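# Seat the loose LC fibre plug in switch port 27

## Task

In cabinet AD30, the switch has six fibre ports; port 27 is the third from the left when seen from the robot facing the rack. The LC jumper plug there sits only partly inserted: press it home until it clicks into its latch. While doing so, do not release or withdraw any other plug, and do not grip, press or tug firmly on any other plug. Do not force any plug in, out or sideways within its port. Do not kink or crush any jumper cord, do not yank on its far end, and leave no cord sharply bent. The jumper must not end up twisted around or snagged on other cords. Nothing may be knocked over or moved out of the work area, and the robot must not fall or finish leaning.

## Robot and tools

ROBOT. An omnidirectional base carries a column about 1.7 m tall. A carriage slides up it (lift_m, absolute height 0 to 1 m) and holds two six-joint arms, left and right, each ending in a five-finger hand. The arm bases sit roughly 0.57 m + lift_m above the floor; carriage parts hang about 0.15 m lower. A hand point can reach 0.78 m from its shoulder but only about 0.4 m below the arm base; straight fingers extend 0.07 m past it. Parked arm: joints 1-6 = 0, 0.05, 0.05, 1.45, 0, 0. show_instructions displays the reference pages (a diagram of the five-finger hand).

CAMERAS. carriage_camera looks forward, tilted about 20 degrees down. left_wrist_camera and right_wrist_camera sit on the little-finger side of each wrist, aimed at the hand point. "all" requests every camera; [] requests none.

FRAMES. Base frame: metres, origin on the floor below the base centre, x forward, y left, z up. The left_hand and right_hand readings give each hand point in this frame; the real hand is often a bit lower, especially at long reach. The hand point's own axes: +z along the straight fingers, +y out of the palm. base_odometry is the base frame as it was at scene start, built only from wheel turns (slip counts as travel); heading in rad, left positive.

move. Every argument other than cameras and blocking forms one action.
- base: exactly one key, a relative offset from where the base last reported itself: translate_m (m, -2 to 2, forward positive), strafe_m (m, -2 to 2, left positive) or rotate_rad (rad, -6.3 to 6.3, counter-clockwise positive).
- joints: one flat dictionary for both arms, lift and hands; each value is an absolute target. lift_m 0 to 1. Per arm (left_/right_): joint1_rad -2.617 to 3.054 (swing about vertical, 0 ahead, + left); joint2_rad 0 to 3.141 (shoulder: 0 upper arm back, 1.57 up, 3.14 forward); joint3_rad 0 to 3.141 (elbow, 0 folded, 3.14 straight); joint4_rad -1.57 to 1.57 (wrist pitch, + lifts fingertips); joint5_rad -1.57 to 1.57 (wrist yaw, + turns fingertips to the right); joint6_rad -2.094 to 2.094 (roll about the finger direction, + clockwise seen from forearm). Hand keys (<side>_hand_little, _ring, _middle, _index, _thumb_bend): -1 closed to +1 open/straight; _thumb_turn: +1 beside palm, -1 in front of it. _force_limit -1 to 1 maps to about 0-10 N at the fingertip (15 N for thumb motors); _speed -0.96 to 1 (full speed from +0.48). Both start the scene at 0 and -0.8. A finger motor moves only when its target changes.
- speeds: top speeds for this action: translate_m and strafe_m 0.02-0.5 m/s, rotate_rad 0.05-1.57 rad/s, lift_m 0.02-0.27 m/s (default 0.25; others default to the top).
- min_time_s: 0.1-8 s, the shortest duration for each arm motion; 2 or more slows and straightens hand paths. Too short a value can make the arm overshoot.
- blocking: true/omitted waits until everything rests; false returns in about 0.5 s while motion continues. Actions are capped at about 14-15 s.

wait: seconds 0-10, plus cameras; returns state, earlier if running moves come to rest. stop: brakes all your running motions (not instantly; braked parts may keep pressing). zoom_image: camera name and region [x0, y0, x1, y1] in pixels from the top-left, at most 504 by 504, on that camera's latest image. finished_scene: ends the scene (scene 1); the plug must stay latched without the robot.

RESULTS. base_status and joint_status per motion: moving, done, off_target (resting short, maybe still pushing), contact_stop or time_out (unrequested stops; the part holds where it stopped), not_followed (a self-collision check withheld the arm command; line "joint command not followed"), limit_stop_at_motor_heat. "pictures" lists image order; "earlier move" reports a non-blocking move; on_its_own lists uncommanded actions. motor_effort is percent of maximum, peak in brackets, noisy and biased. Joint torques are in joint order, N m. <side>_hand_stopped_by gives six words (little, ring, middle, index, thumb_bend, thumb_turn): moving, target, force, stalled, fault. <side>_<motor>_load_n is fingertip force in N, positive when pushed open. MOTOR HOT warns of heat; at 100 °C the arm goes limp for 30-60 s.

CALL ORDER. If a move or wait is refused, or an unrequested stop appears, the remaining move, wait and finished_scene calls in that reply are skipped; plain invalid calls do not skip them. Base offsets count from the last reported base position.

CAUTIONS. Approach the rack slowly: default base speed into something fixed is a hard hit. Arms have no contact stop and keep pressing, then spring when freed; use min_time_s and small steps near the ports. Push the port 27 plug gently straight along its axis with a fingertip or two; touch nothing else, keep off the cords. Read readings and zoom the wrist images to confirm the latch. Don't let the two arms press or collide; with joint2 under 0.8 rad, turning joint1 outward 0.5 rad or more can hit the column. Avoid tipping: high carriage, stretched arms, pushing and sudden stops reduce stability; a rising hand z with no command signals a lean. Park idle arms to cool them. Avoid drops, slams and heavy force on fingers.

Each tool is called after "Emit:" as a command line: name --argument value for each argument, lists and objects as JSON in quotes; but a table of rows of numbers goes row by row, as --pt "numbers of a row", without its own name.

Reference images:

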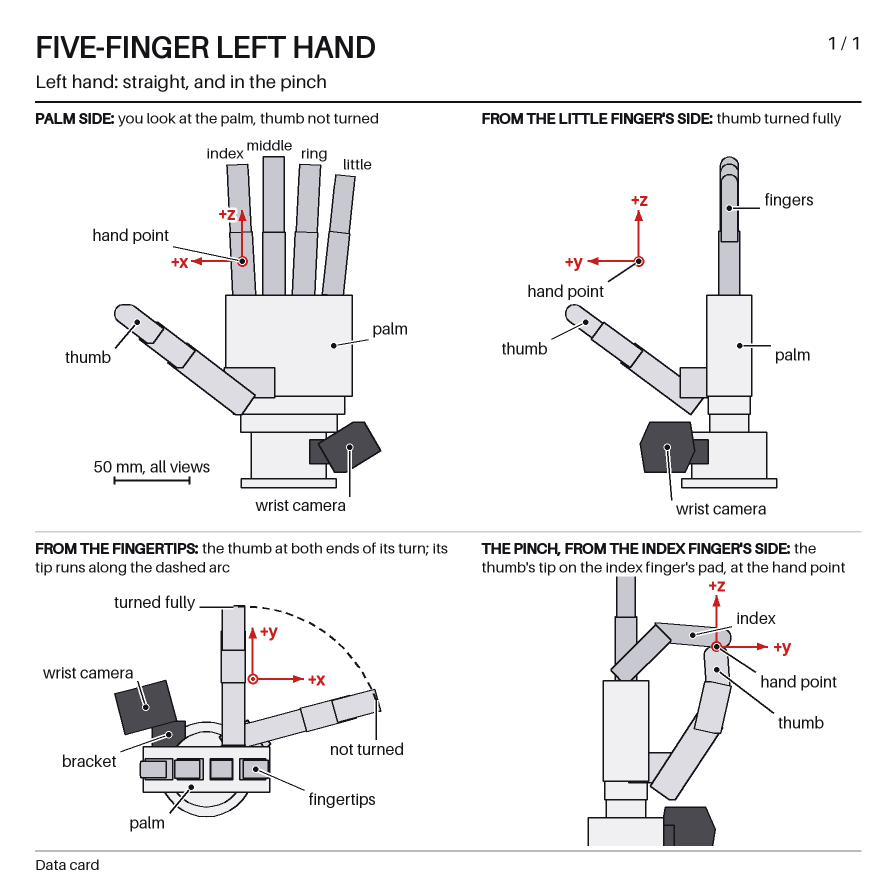

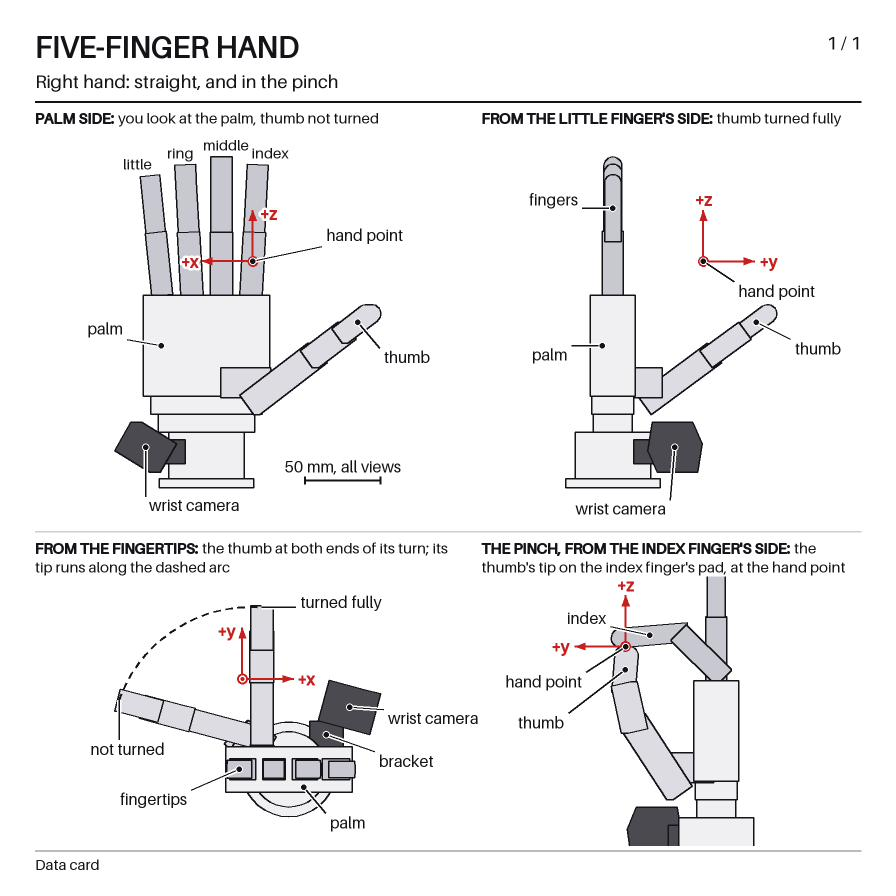

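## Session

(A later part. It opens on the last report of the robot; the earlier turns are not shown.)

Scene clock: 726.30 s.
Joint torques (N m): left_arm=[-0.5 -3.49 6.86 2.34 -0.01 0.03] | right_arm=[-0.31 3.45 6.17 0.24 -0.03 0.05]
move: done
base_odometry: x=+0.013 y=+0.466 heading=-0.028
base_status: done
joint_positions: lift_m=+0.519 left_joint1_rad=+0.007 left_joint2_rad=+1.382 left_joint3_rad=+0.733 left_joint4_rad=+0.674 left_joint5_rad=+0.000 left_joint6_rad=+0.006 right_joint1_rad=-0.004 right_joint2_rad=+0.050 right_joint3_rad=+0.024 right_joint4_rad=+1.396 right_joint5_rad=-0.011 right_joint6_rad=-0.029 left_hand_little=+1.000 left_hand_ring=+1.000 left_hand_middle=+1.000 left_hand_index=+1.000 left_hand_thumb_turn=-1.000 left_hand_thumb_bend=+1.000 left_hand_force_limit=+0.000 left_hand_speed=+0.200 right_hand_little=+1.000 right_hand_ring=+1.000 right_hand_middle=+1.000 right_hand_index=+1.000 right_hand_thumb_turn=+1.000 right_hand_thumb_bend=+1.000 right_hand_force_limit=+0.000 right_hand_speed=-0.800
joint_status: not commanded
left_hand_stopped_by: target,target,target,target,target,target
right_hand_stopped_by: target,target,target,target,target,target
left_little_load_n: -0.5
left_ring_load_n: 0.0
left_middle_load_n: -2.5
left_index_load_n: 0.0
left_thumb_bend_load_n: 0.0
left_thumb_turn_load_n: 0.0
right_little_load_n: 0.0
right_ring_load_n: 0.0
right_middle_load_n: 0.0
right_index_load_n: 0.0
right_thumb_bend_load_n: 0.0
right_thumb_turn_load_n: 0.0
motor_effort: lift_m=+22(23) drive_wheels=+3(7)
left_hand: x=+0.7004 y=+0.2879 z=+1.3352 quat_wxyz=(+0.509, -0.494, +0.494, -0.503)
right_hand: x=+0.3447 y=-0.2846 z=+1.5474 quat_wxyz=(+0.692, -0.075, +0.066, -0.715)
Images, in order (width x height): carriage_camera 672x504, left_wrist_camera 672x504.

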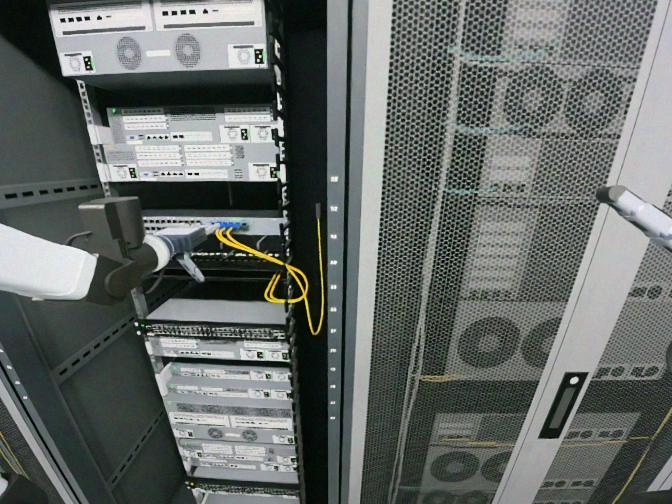

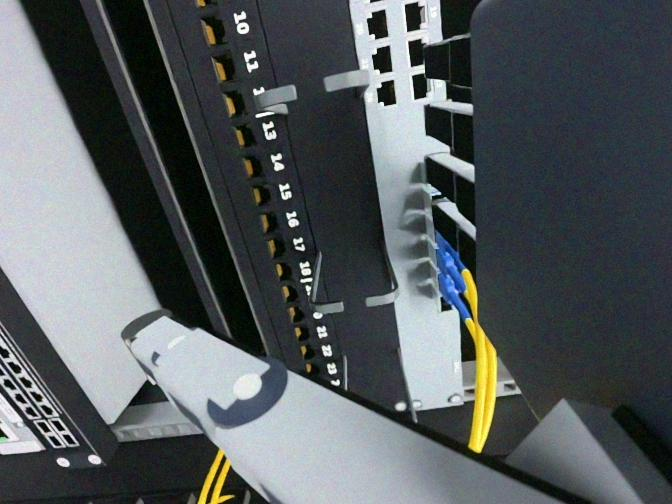

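Emit:
move --base '{"translate_m": -0.025}' --speeds '{"translate_m": 0.04}'

Emit:
move --joints '{"left_hand_middle": -1, "left_hand_ring": -1, "left_hand_little": -1}' --cameras '["carriage_camera", "left_wrist_camera"]'

Emit:
zoom_image --camera "carriage_camera" --region '[200, 208, 248, 240]'

Scene clock: 797.87 s.
Joint torques (N m): left_arm=[-0.53 -4.89 6.79 2.14 -0.01 0.02] | right_arm=[-0.34 3.23 6.17 0.19 -0.04 0.06]
move: done
base_odometry: x=-0.012 y=+0.467 heading=-0.028
base_status: done
joint_positions: lift_m=+0.519 left_joint1_rad=+0.007 left_joint2_rad=+1.395 left_joint3_rad=+0.733 left_joint4_rad=+0.693 left_joint5_rad=+0.000 left_joint6_rad=+0.006 right_joint1_rad=-0.004 right_joint2_rad=+0.050 right_joint3_rad=+0.024 right_joint4_rad=+1.396 right_joint5_rad=-0.011 right_joint6_rad=-0.029 left_hand_little=+1.000 left_hand_ring=+1.000 left_hand_middle=+1.000 left_hand_index=+1.000 left_hand_thumb_turn=-1.000 left_hand_thumb_bend=+1.000 left_hand_force_limit=+0.000 left_hand_speed=+0.200 right_hand_little=+1.000 right_hand_ring=+1.000 right_hand_middle=+1.000 right_hand_index=+1.000 right_hand_thumb_turn=+1.000 right_hand_thumb_bend=+1.000 right_hand_force_limit=+0.000 right_hand_speed=-0.800
joint_status: not commanded
left_hand_stopped_by: target,target,target,target,target,target
right_hand_stopped_by: target,target,target,target,target,target
left_little_load_n: 0.0
left_ring_load_n: -0.5
left_middle_load_n: 0.0
left_index_load_n: 0.0
left_thumb_bend_load_n: 0.0
left_thumb_turn_load_n: 0.0
right_little_load_n: 0.0
right_ring_load_n: 0.0
right_middle_load_n: 0.0
right_index_load_n: 0.0
right_thumb_bend_load_n: 0.0
right_thumb_turn_load_n: 0.0
motor_effort: lift_m=+22(23) drive_wheels=+2(7)
left_hand: x=+0.7028 y=+0.2879 z=+1.3344 quat_wxyz=(+0.511, -0.493, +0.492, -0.504)
right_hand: x=+0.3447 y=-0.2846 z=+1.5474 quat_wxyz=(+0.692, -0.075, +0.066, -0.715)
pictures: none

Scene clock: 798.97 s.
Joint torques (N m): left_arm=[-0.5 -4.89 6.71 2.01 -0.01 0.02] | right_arm=[-0.34 3.47 6.16 0.2 -0.06 0.05]
move: done
base_odometry: x=-0.012 y=+0.467 heading=-0.028
base_status: not commanded
joint_positions: lift_m=+0.519 left_joint1_rad=+0.007 left_joint2_rad=+1.396 left_joint3_rad=+0.734 left_joint4_rad=+0.703 left_joint5_rad=+0.000 left_joint6_rad=+0.006 right_joint1_rad=-0.004 right_joint2_rad=+0.050 right_joint3_rad=+0.024 right_joint4_rad=+1.396 right_joint5_rad=-0.011 right_joint6_rad=-0.029 left_hand_little=-1.000 left_hand_ring=-1.000 left_hand_middle=-1.000 left_hand_index=+1.000 left_hand_thumb_turn=-1.000 left_hand_thumb_bend=+1.000 left_hand_force_limit=+0.000 left_hand_speed=+0.200 right_hand_little=+1.000 right_hand_ring=+1.000 right_hand_middle=+1.000 right_hand_index=+1.000 right_hand_thumb_turn=+1.000 right_hand_thumb_bend=+1.000 right_hand_force_limit=+0.000 right_hand_speed=-0.800
joint_status: all done
left_hand_stopped_by: target,target,target,target,target,target
right_hand_stopped_by: target,target,target,target,target,target
left_little_load_n: 0.0
left_ring_load_n: 0.0
left_middle_load_n: 0.0
left_index_load_n: -0.5
left_thumb_bend_load_n: 0.0
left_thumb_turn_load_n: 0.0
right_little_load_n: 0.0
right_ring_load_n: 0.0
right_middle_load_n: 0.0
right_index_load_n: 0.0
right_thumb_bend_load_n: 0.0
right_thumb_turn_load_n: 0.0
motor_effort: lift_m=+22(23) drive_wheels=+1(4)
left_hand: x=+0.7036 y=+0.2879 z=+1.3372 quat_wxyz=(+0.513, -0.490, +0.490, -0.507)
right_hand: x=+0.3447 y=-0.2846 z=+1.5474 quat_wxyz=(+0.692, -0.075, +0.066, -0.715)
Images, in order (width x height): carriage_camera 672x504, left_wrist_camera 672x504.

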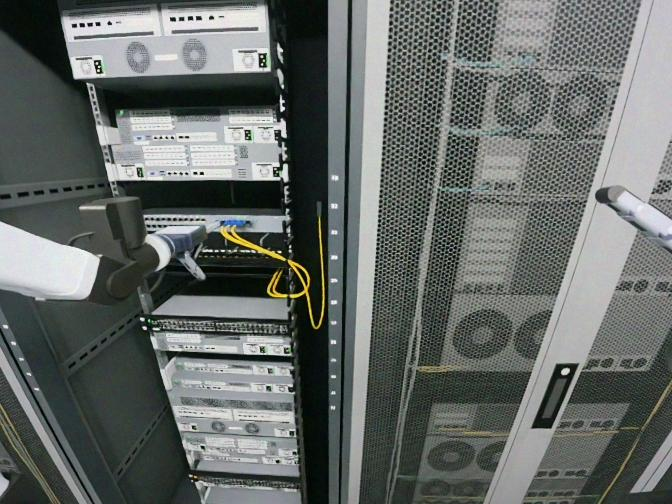

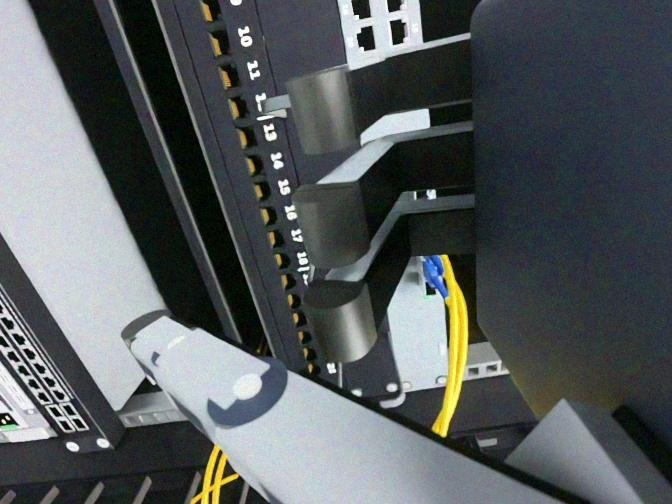

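Scaled by 10.500 from the camera's image (finer frame: 960x720).

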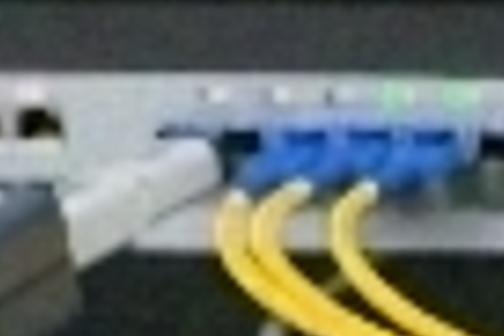

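Emit:
move --base '{"strafe_m": -0.004}' --joints '{"lift_m": 0.5145}' --speeds '{"strafe_m": 0.02, "lift_m": 0.02}'

Emit:
move --base '{"translate_m": 0.012}' --speeds '{"translate_m": 0.02}' --cameras '["carriage_camera", "left_wrist_camera"]'

Emit:
zoom_image --camera "carriage_camera" --region '[200, 208, 248, 240]'

Emit:
zoom_image --camera "left_wrist_camera" --region '[380, 180, 480, 280]'

Scene clock: 813.90 s.
Joint torques (N m): left_arm=[-0.64 -4.81 6.69 2.06 0.03 0.03] | right_arm=[-0.27 3.56 6.13 0.18 -0.03 0.06]
move: done
base_odometry: x=-0.012 y=+0.463 heading=-0.027
base_status: done
joint_positions: lift_m=+0.515 left_joint1_rad=+0.007 left_joint2_rad=+1.396 left_joint3_rad=+0.734 left_joint4_rad=+0.701 left_joint5_rad=-0.003 left_joint6_rad=+0.005 right_joint1_rad=-0.004 right_joint2_rad=+0.050 right_joint3_rad=+0.024 right_joint4_rad=+1.396 right_joint5_rad=-0.011 right_joint6_rad=-0.029 left_hand_little=-1.000 left_hand_ring=-1.000 left_hand_middle=-1.000 left_hand_index=+1.000 left_hand_thumb_turn=-1.000 left_hand_thumb_bend=+1.000 left_hand_force_limit=+0.000 left_hand_speed=+0.200 right_hand_little=+1.000 right_hand_ring=+1.000 right_hand_middle=+1.000 right_hand_index=+1.000 right_hand_thumb_turn=+1.000 right_hand_thumb_bend=+1.000 right_hand_force_limit=+0.000 right_hand_speed=-0.800
joint_status: all done
left_hand_stopped_by: target,target,target,target,target,target
right_hand_stopped_by: target,target,target,target,target,target
left_little_load_n: 0.0
left_ring_load_n: 0.0
left_middle_load_n: 0.0
left_index_load_n: 0.0
left_thumb_bend_load_n: 0.0
left_thumb_turn_load_n: 0.0
right_little_load_n: 0.0
right_ring_load_n: 0.0
right_middle_load_n: 0.0
right_index_load_n: 0.0
right_thumb_bend_load_n: 0.5
right_thumb_turn_load_n: 0.0
motor_effort: lift_m=+22(23) drive_wheels=-4(6)
left_hand: x=+0.7036 y=+0.2885 z=+1.3323 quat_wxyz=(+0.513, -0.491, +0.489, -0.506)
right_hand: x=+0.3447 y=-0.2845 z=+1.5429 quat_wxyz=(+0.692, -0.075, +0.066, -0.715)
pictures: none

Scene clock: 814.90 s.
Joint torques (N m): left_arm=[-0.53 -4.19 6.64 2.14 0.02 0.02] | right_arm=[-0.38 3.43 6.11 0.19 -0.04 0.03]
move: done
base_odometry: x=+0.000 y=+0.462 heading=-0.028
base_status: done
joint_positions: lift_m=+0.515 left_joint1_rad=+0.007 left_joint2_rad=+1.389 left_joint3_rad=+0.734 left_joint4_rad=+0.690 left_joint5_rad=-0.003 left_joint6_rad=+0.005 right_joint1_rad=-0.004 right_joint2_rad=+0.050 right_joint3_rad=+0.024 right_joint4_rad=+1.396 right_joint5_rad=-0.011 right_joint6_rad=-0.029 left_hand_little=-1.000 left_hand_ring=-1.000 left_hand_middle=-1.000 left_hand_index=+1.000 left_hand_thumb_turn=-1.000 left_hand_thumb_bend=+1.000 left_hand_force_limit=+0.000 left_hand_speed=+0.200 right_hand_little=+1.000 right_hand_ring=+1.000 right_hand_middle=+1.000 right_hand_index=+1.000 right_hand_thumb_turn=+1.000 right_hand_thumb_bend=+1.000 right_hand_force_limit=+0.000 right_hand_speed=-0.800
joint_status: not commanded
left_hand_stopped_by: target,target,target,target,target,target
right_hand_stopped_by: target,target,target,target,target,target
left_little_load_n: 0.0
left_ring_load_n: 0.0
left_middle_load_n: 0.0
left_index_load_n: -1.0
left_thumb_bend_load_n: 0.0
left_thumb_turn_load_n: 0.0
right_little_load_n: 0.0
right_ring_load_n: 0.0
right_middle_load_n: 0.0
right_index_load_n: 0.0
right_thumb_bend_load_n: 0.0
right_thumb_turn_load_n: 0.0
motor_effort: lift_m=+22(22) drive_wheels=+3(5)
left_hand: x=+0.7023 y=+0.2885 z=+1.3327 quat_wxyz=(+0.513, -0.492, +0.490, -0.505)
right_hand: x=+0.3447 y=-0.2845 z=+1.5429 quat_wxyz=(+0.692, -0.075, +0.066, -0.715)
Images, in order (width x height): carriage_camera 672x504, left_wrist_camera 672x504.

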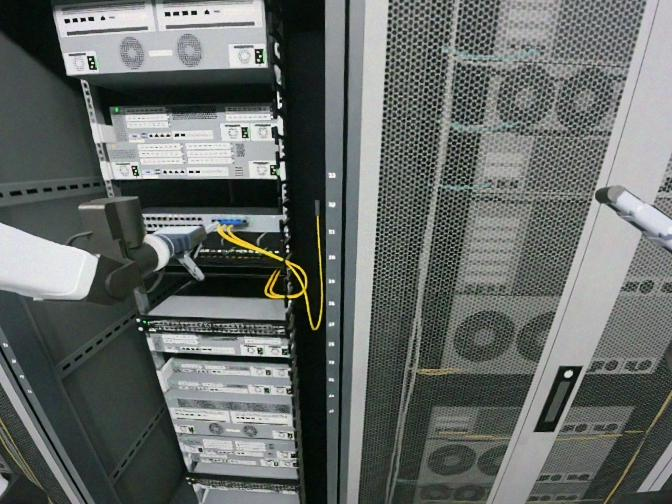

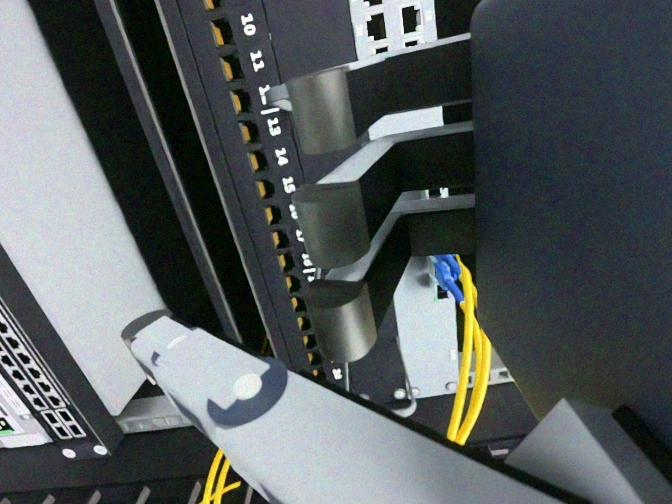

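Scaled by 10.500 from the camera's image (finer frame: 960x720).

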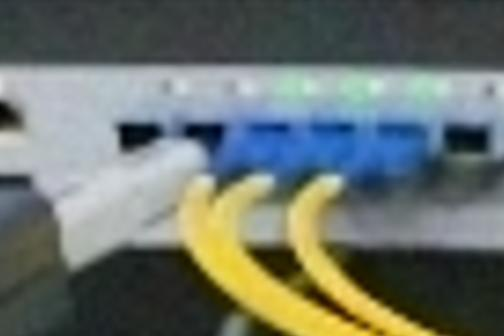

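Scaled by 5.040 from the camera's image (finer frame: 960x720).

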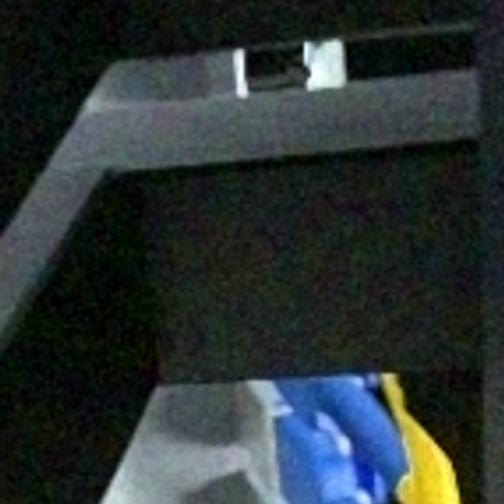

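Emit:
move --base '{"translate_m": 0.003}' --speeds '{"translate_m": 0.02}' --cameras '["carriage_camera"]'

Emit:
zoom_image --camera "carriage_camera" --region '[204, 208, 246, 236]'

Scene clock: 820.97 s.
Joint torques (N m): left_arm=[-0.5 -2.97 6.89 2.29 0.04 0.03] | right_arm=[-0.25 3.41 6.06 0.21 0 0.05]
move: done
base_odometry: x=+0.003 y=+0.462 heading=-0.028
base_status: done
joint_positions: lift_m=+0.515 left_joint1_rad=+0.007 left_joint2_rad=+1.377 left_joint3_rad=+0.732 left_joint4_rad=+0.677 left_joint5_rad=-0.002 left_joint6_rad=+0.005 right_joint1_rad=-0.004 right_joint2_rad=+0.050 right_joint3_rad=+0.024 right_joint4_rad=+1.396 right_joint5_rad=-0.011 right_joint6_rad=-0.029 left_hand_little=-1.000 left_hand_ring=-1.000 left_hand_middle=-1.000 left_hand_index=+1.000 left_hand_thumb_turn=-1.000 left_hand_thumb_bend=+1.000 left_hand_force_limit=+0.000 left_hand_speed=+0.200 right_hand_little=+1.000 right_hand_ring=+1.000 right_hand_middle=+1.000 right_hand_index=+1.000 right_hand_thumb_turn=+1.000 right_hand_thumb_bend=+1.000 right_hand_force_limit=+0.000 right_hand_speed=-0.800
joint_status: not commanded
left_hand_stopped_by: target,target,target,target,target,target
right_hand_stopped_by: target,target,target,target,target,target
left_little_load_n: 0.0
left_ring_load_n: 0.0
left_middle_load_n: 0.0
left_index_load_n: -2.0
left_thumb_bend_load_n: 0.0
left_thumb_turn_load_n: 0.5
right_little_load_n: 0.0
right_ring_load_n: 0.0
right_middle_load_n: 0.0
right_index_load_n: 0.0
right_thumb_bend_load_n: 0.0
right_thumb_turn_load_n: 0.0
motor_effort: lift_m=+22(22) drive_wheels=+3(7)
left_hand: x=+0.7000 y=+0.2883 z=+1.3335 quat_wxyz=(+0.511, -0.493, +0.491, -0.504)
right_hand: x=+0.3447 y=-0.2845 z=+1.5429 quat_wxyz=(+0.692, -0.075, +0.066, -0.715)
Images, in order (width x height): carriage_camera 672x504.

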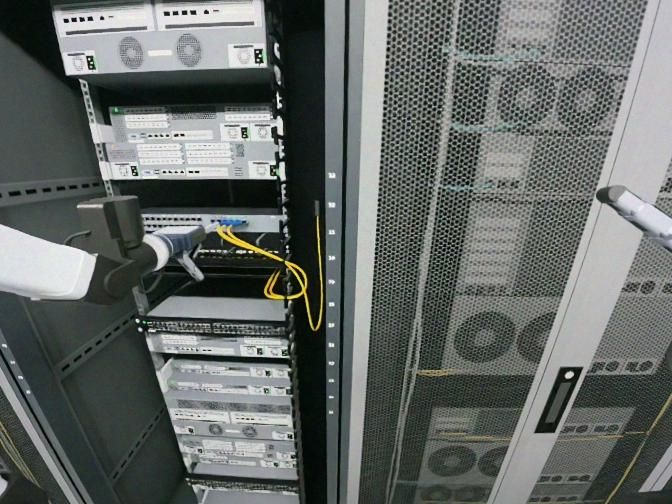

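Scaled by 12.000 from the camera's image (finer frame: 960x720).

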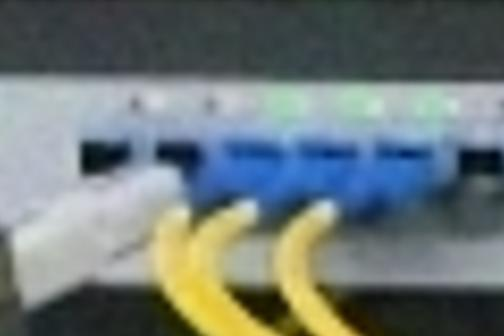

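Emit:
move --base '{"translate_m": -0.03}' --speeds '{"translate_m": 0.04}' --cameras '["carriage_camera"]'

Emit:
zoom_image --camera "carriage_camera" --region '[204, 204, 252, 236]'

Emit:
move --base '{"translate_m": -0.1}' --speeds '{"translate_m": 0.1}' --cameras '["carriage_camera", "left_wrist_camera"]'

Emit:
zoom_image --camera "carriage_camera" --region '[210, 190, 282, 238]'

Scene clock: 827.57 s.
Joint torques (N m): left_arm=[-0.5 -4.89 6.8 2.13 0.02 0.03] | right_arm=[-0.24 3.44 6.17 0.19 -0.06 0.04]
move: done
base_odometry: x=-0.027 y=+0.463 heading=-0.028
base_status: done
joint_positions: lift_m=+0.515 left_joint1_rad=+0.007 left_joint2_rad=+1.395 left_joint3_rad=+0.732 left_joint4_rad=+0.692 left_joint5_rad=-0.003 left_joint6_rad=+0.005 right_joint1_rad=-0.004 right_joint2_rad=+0.050 right_joint3_rad=+0.024 right_joint4_rad=+1.396 right_joint5_rad=-0.011 right_joint6_rad=-0.029 left_hand_little=-1.000 left_hand_ring=-1.000 left_hand_middle=-1.000 left_hand_index=+1.000 left_hand_thumb_turn=-1.000 left_hand_thumb_bend=+1.000 left_hand_force_limit=+0.000 left_hand_speed=+0.200 right_hand_little=+1.000 right_hand_ring=+1.000 right_hand_middle=+1.000 right_hand_index=+1.000 right_hand_thumb_turn=+1.000 right_hand_thumb_bend=+1.000 right_hand_force_limit=+0.000 right_hand_speed=-0.800
joint_status: not commanded
left_hand_stopped_by: target,target,target,target,target,target
right_hand_stopped_by: target,target,target,target,target,target
left_little_load_n: 0.0
left_ring_load_n: 0.5
left_middle_load_n: 0.0
left_index_load_n: 0.0
left_thumb_bend_load_n: 0.0
left_thumb_turn_load_n: 0.0
right_little_load_n: 0.0
right_ring_load_n: 0.0
right_middle_load_n: 0.0
right_index_load_n: 0.0
right_thumb_bend_load_n: 0.0
right_thumb_turn_load_n: 0.0
motor_effort: lift_m=+22(23) drive_wheels=-2(6)
left_hand: x=+0.7027 y=+0.2884 z=+1.3294 quat_wxyz=(+0.511, -0.494, +0.492, -0.504)
right_hand: x=+0.3447 y=-0.2845 z=+1.5429 quat_wxyz=(+0.692, -0.075, +0.066, -0.715)
Images, in order (width x height): carriage_camera 672x504.

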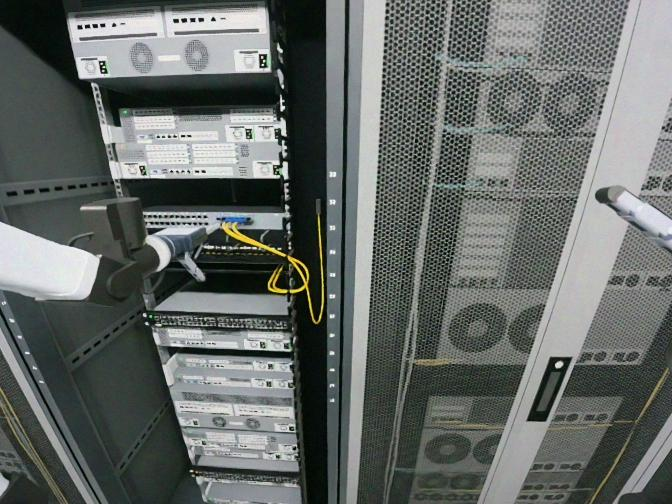

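Scaled by 10.500 from the camera's image (finer frame: 960x720).

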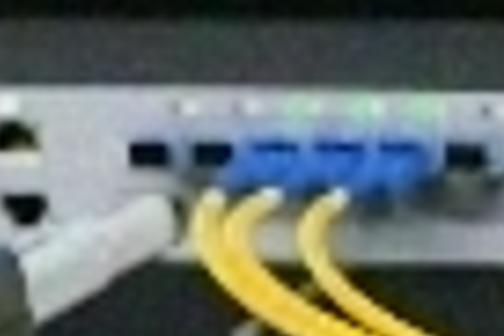

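Scene clock: 829.33 s.
Joint torques (N m): left_arm=[-0.51 -5 6.84 2.08 0.03 0.02] | right_arm=[-0.23 3.36 6.23 0.18 -0.03 0.02]
move: done
base_odometry: x=-0.127 y=+0.465 heading=-0.028
base_status: done
joint_positions: lift_m=+0.515 left_joint1_rad=+0.007 left_joint2_rad=+1.397 left_joint3_rad=+0.732 left_joint4_rad=+0.696 left_joint5_rad=-0.003 left_joint6_rad=+0.005 right_joint1_rad=-0.004 right_joint2_rad=+0.050 right_joint3_rad=+0.024 right_joint4_rad=+1.396 right_joint5_rad=-0.011 right_joint6_rad=-0.029 left_hand_little=-1.000 left_hand_ring=-1.000 left_hand_middle=-1.000 left_hand_index=+1.000 left_hand_thumb_turn=-1.000 left_hand_thumb_bend=+1.000 left_hand_force_limit=+0.000 left_hand_speed=+0.200 right_hand_little=+1.000 right_hand_ring=+1.000 right_hand_middle=+1.000 right_hand_index=+1.000 right_hand_thumb_turn=+1.000 right_hand_thumb_bend=+1.000 right_hand_force_limit=+0.000 right_hand_speed=-0.800
joint_status: not commanded
left_hand_stopped_by: target,target,target,target,target,target
right_hand_stopped_by: target,target,target,target,target,target
left_little_load_n: 0.0
left_ring_load_n: 0.0
left_middle_load_n: 0.0
left_index_load_n: 0.0
left_thumb_bend_load_n: 0.0
left_thumb_turn_load_n: 0.0
right_little_load_n: 0.0
right_ring_load_n: 0.0
right_middle_load_n: 0.0
right_index_load_n: 0.0
right_thumb_bend_load_n: 0.0
right_thumb_turn_load_n: 0.0
motor_effort: lift_m=+22(22) drive_wheels=-1(6)
left_hand: x=+0.7032 y=+0.2884 z=+1.3296 quat_wxyz=(+0.511, -0.493, +0.491, -0.504)
right_hand: x=+0.3448 y=-0.2845 z=+1.5428 quat_wxyz=(+0.692, -0.075, +0.066, -0.715)
Images, in order (width x height): carriage_camera 672x504, left_wrist_camera 672x504.

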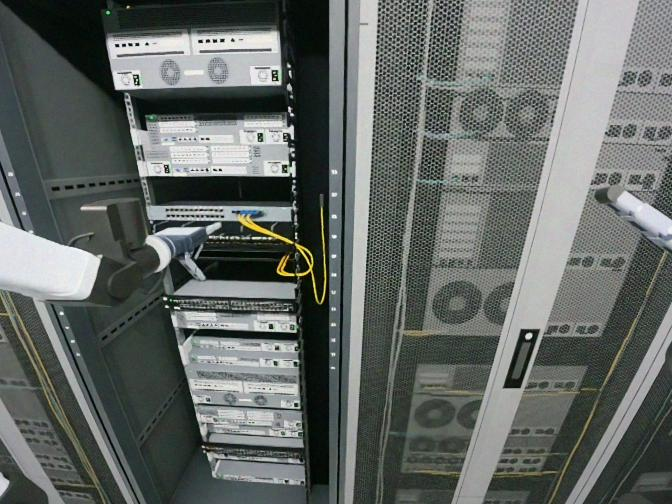

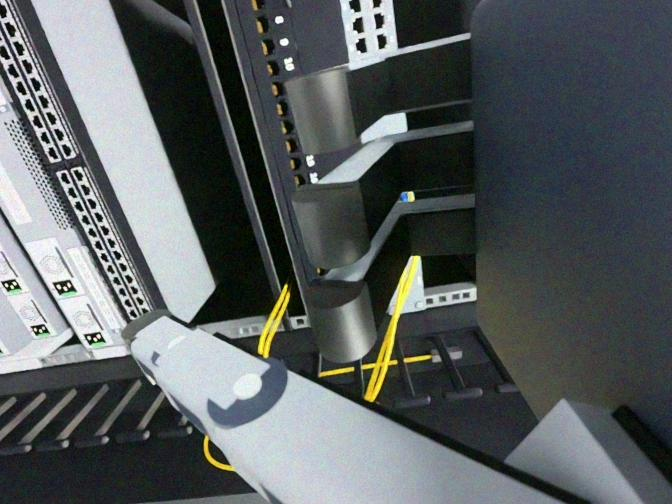

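Scaled by 7.000 from the camera's image (finer frame: 960x720).

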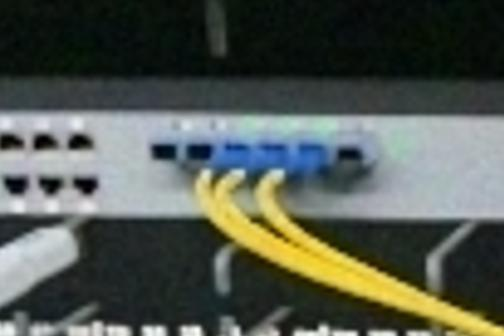

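Emit:
finished_scene

The scene is finished: the task was done.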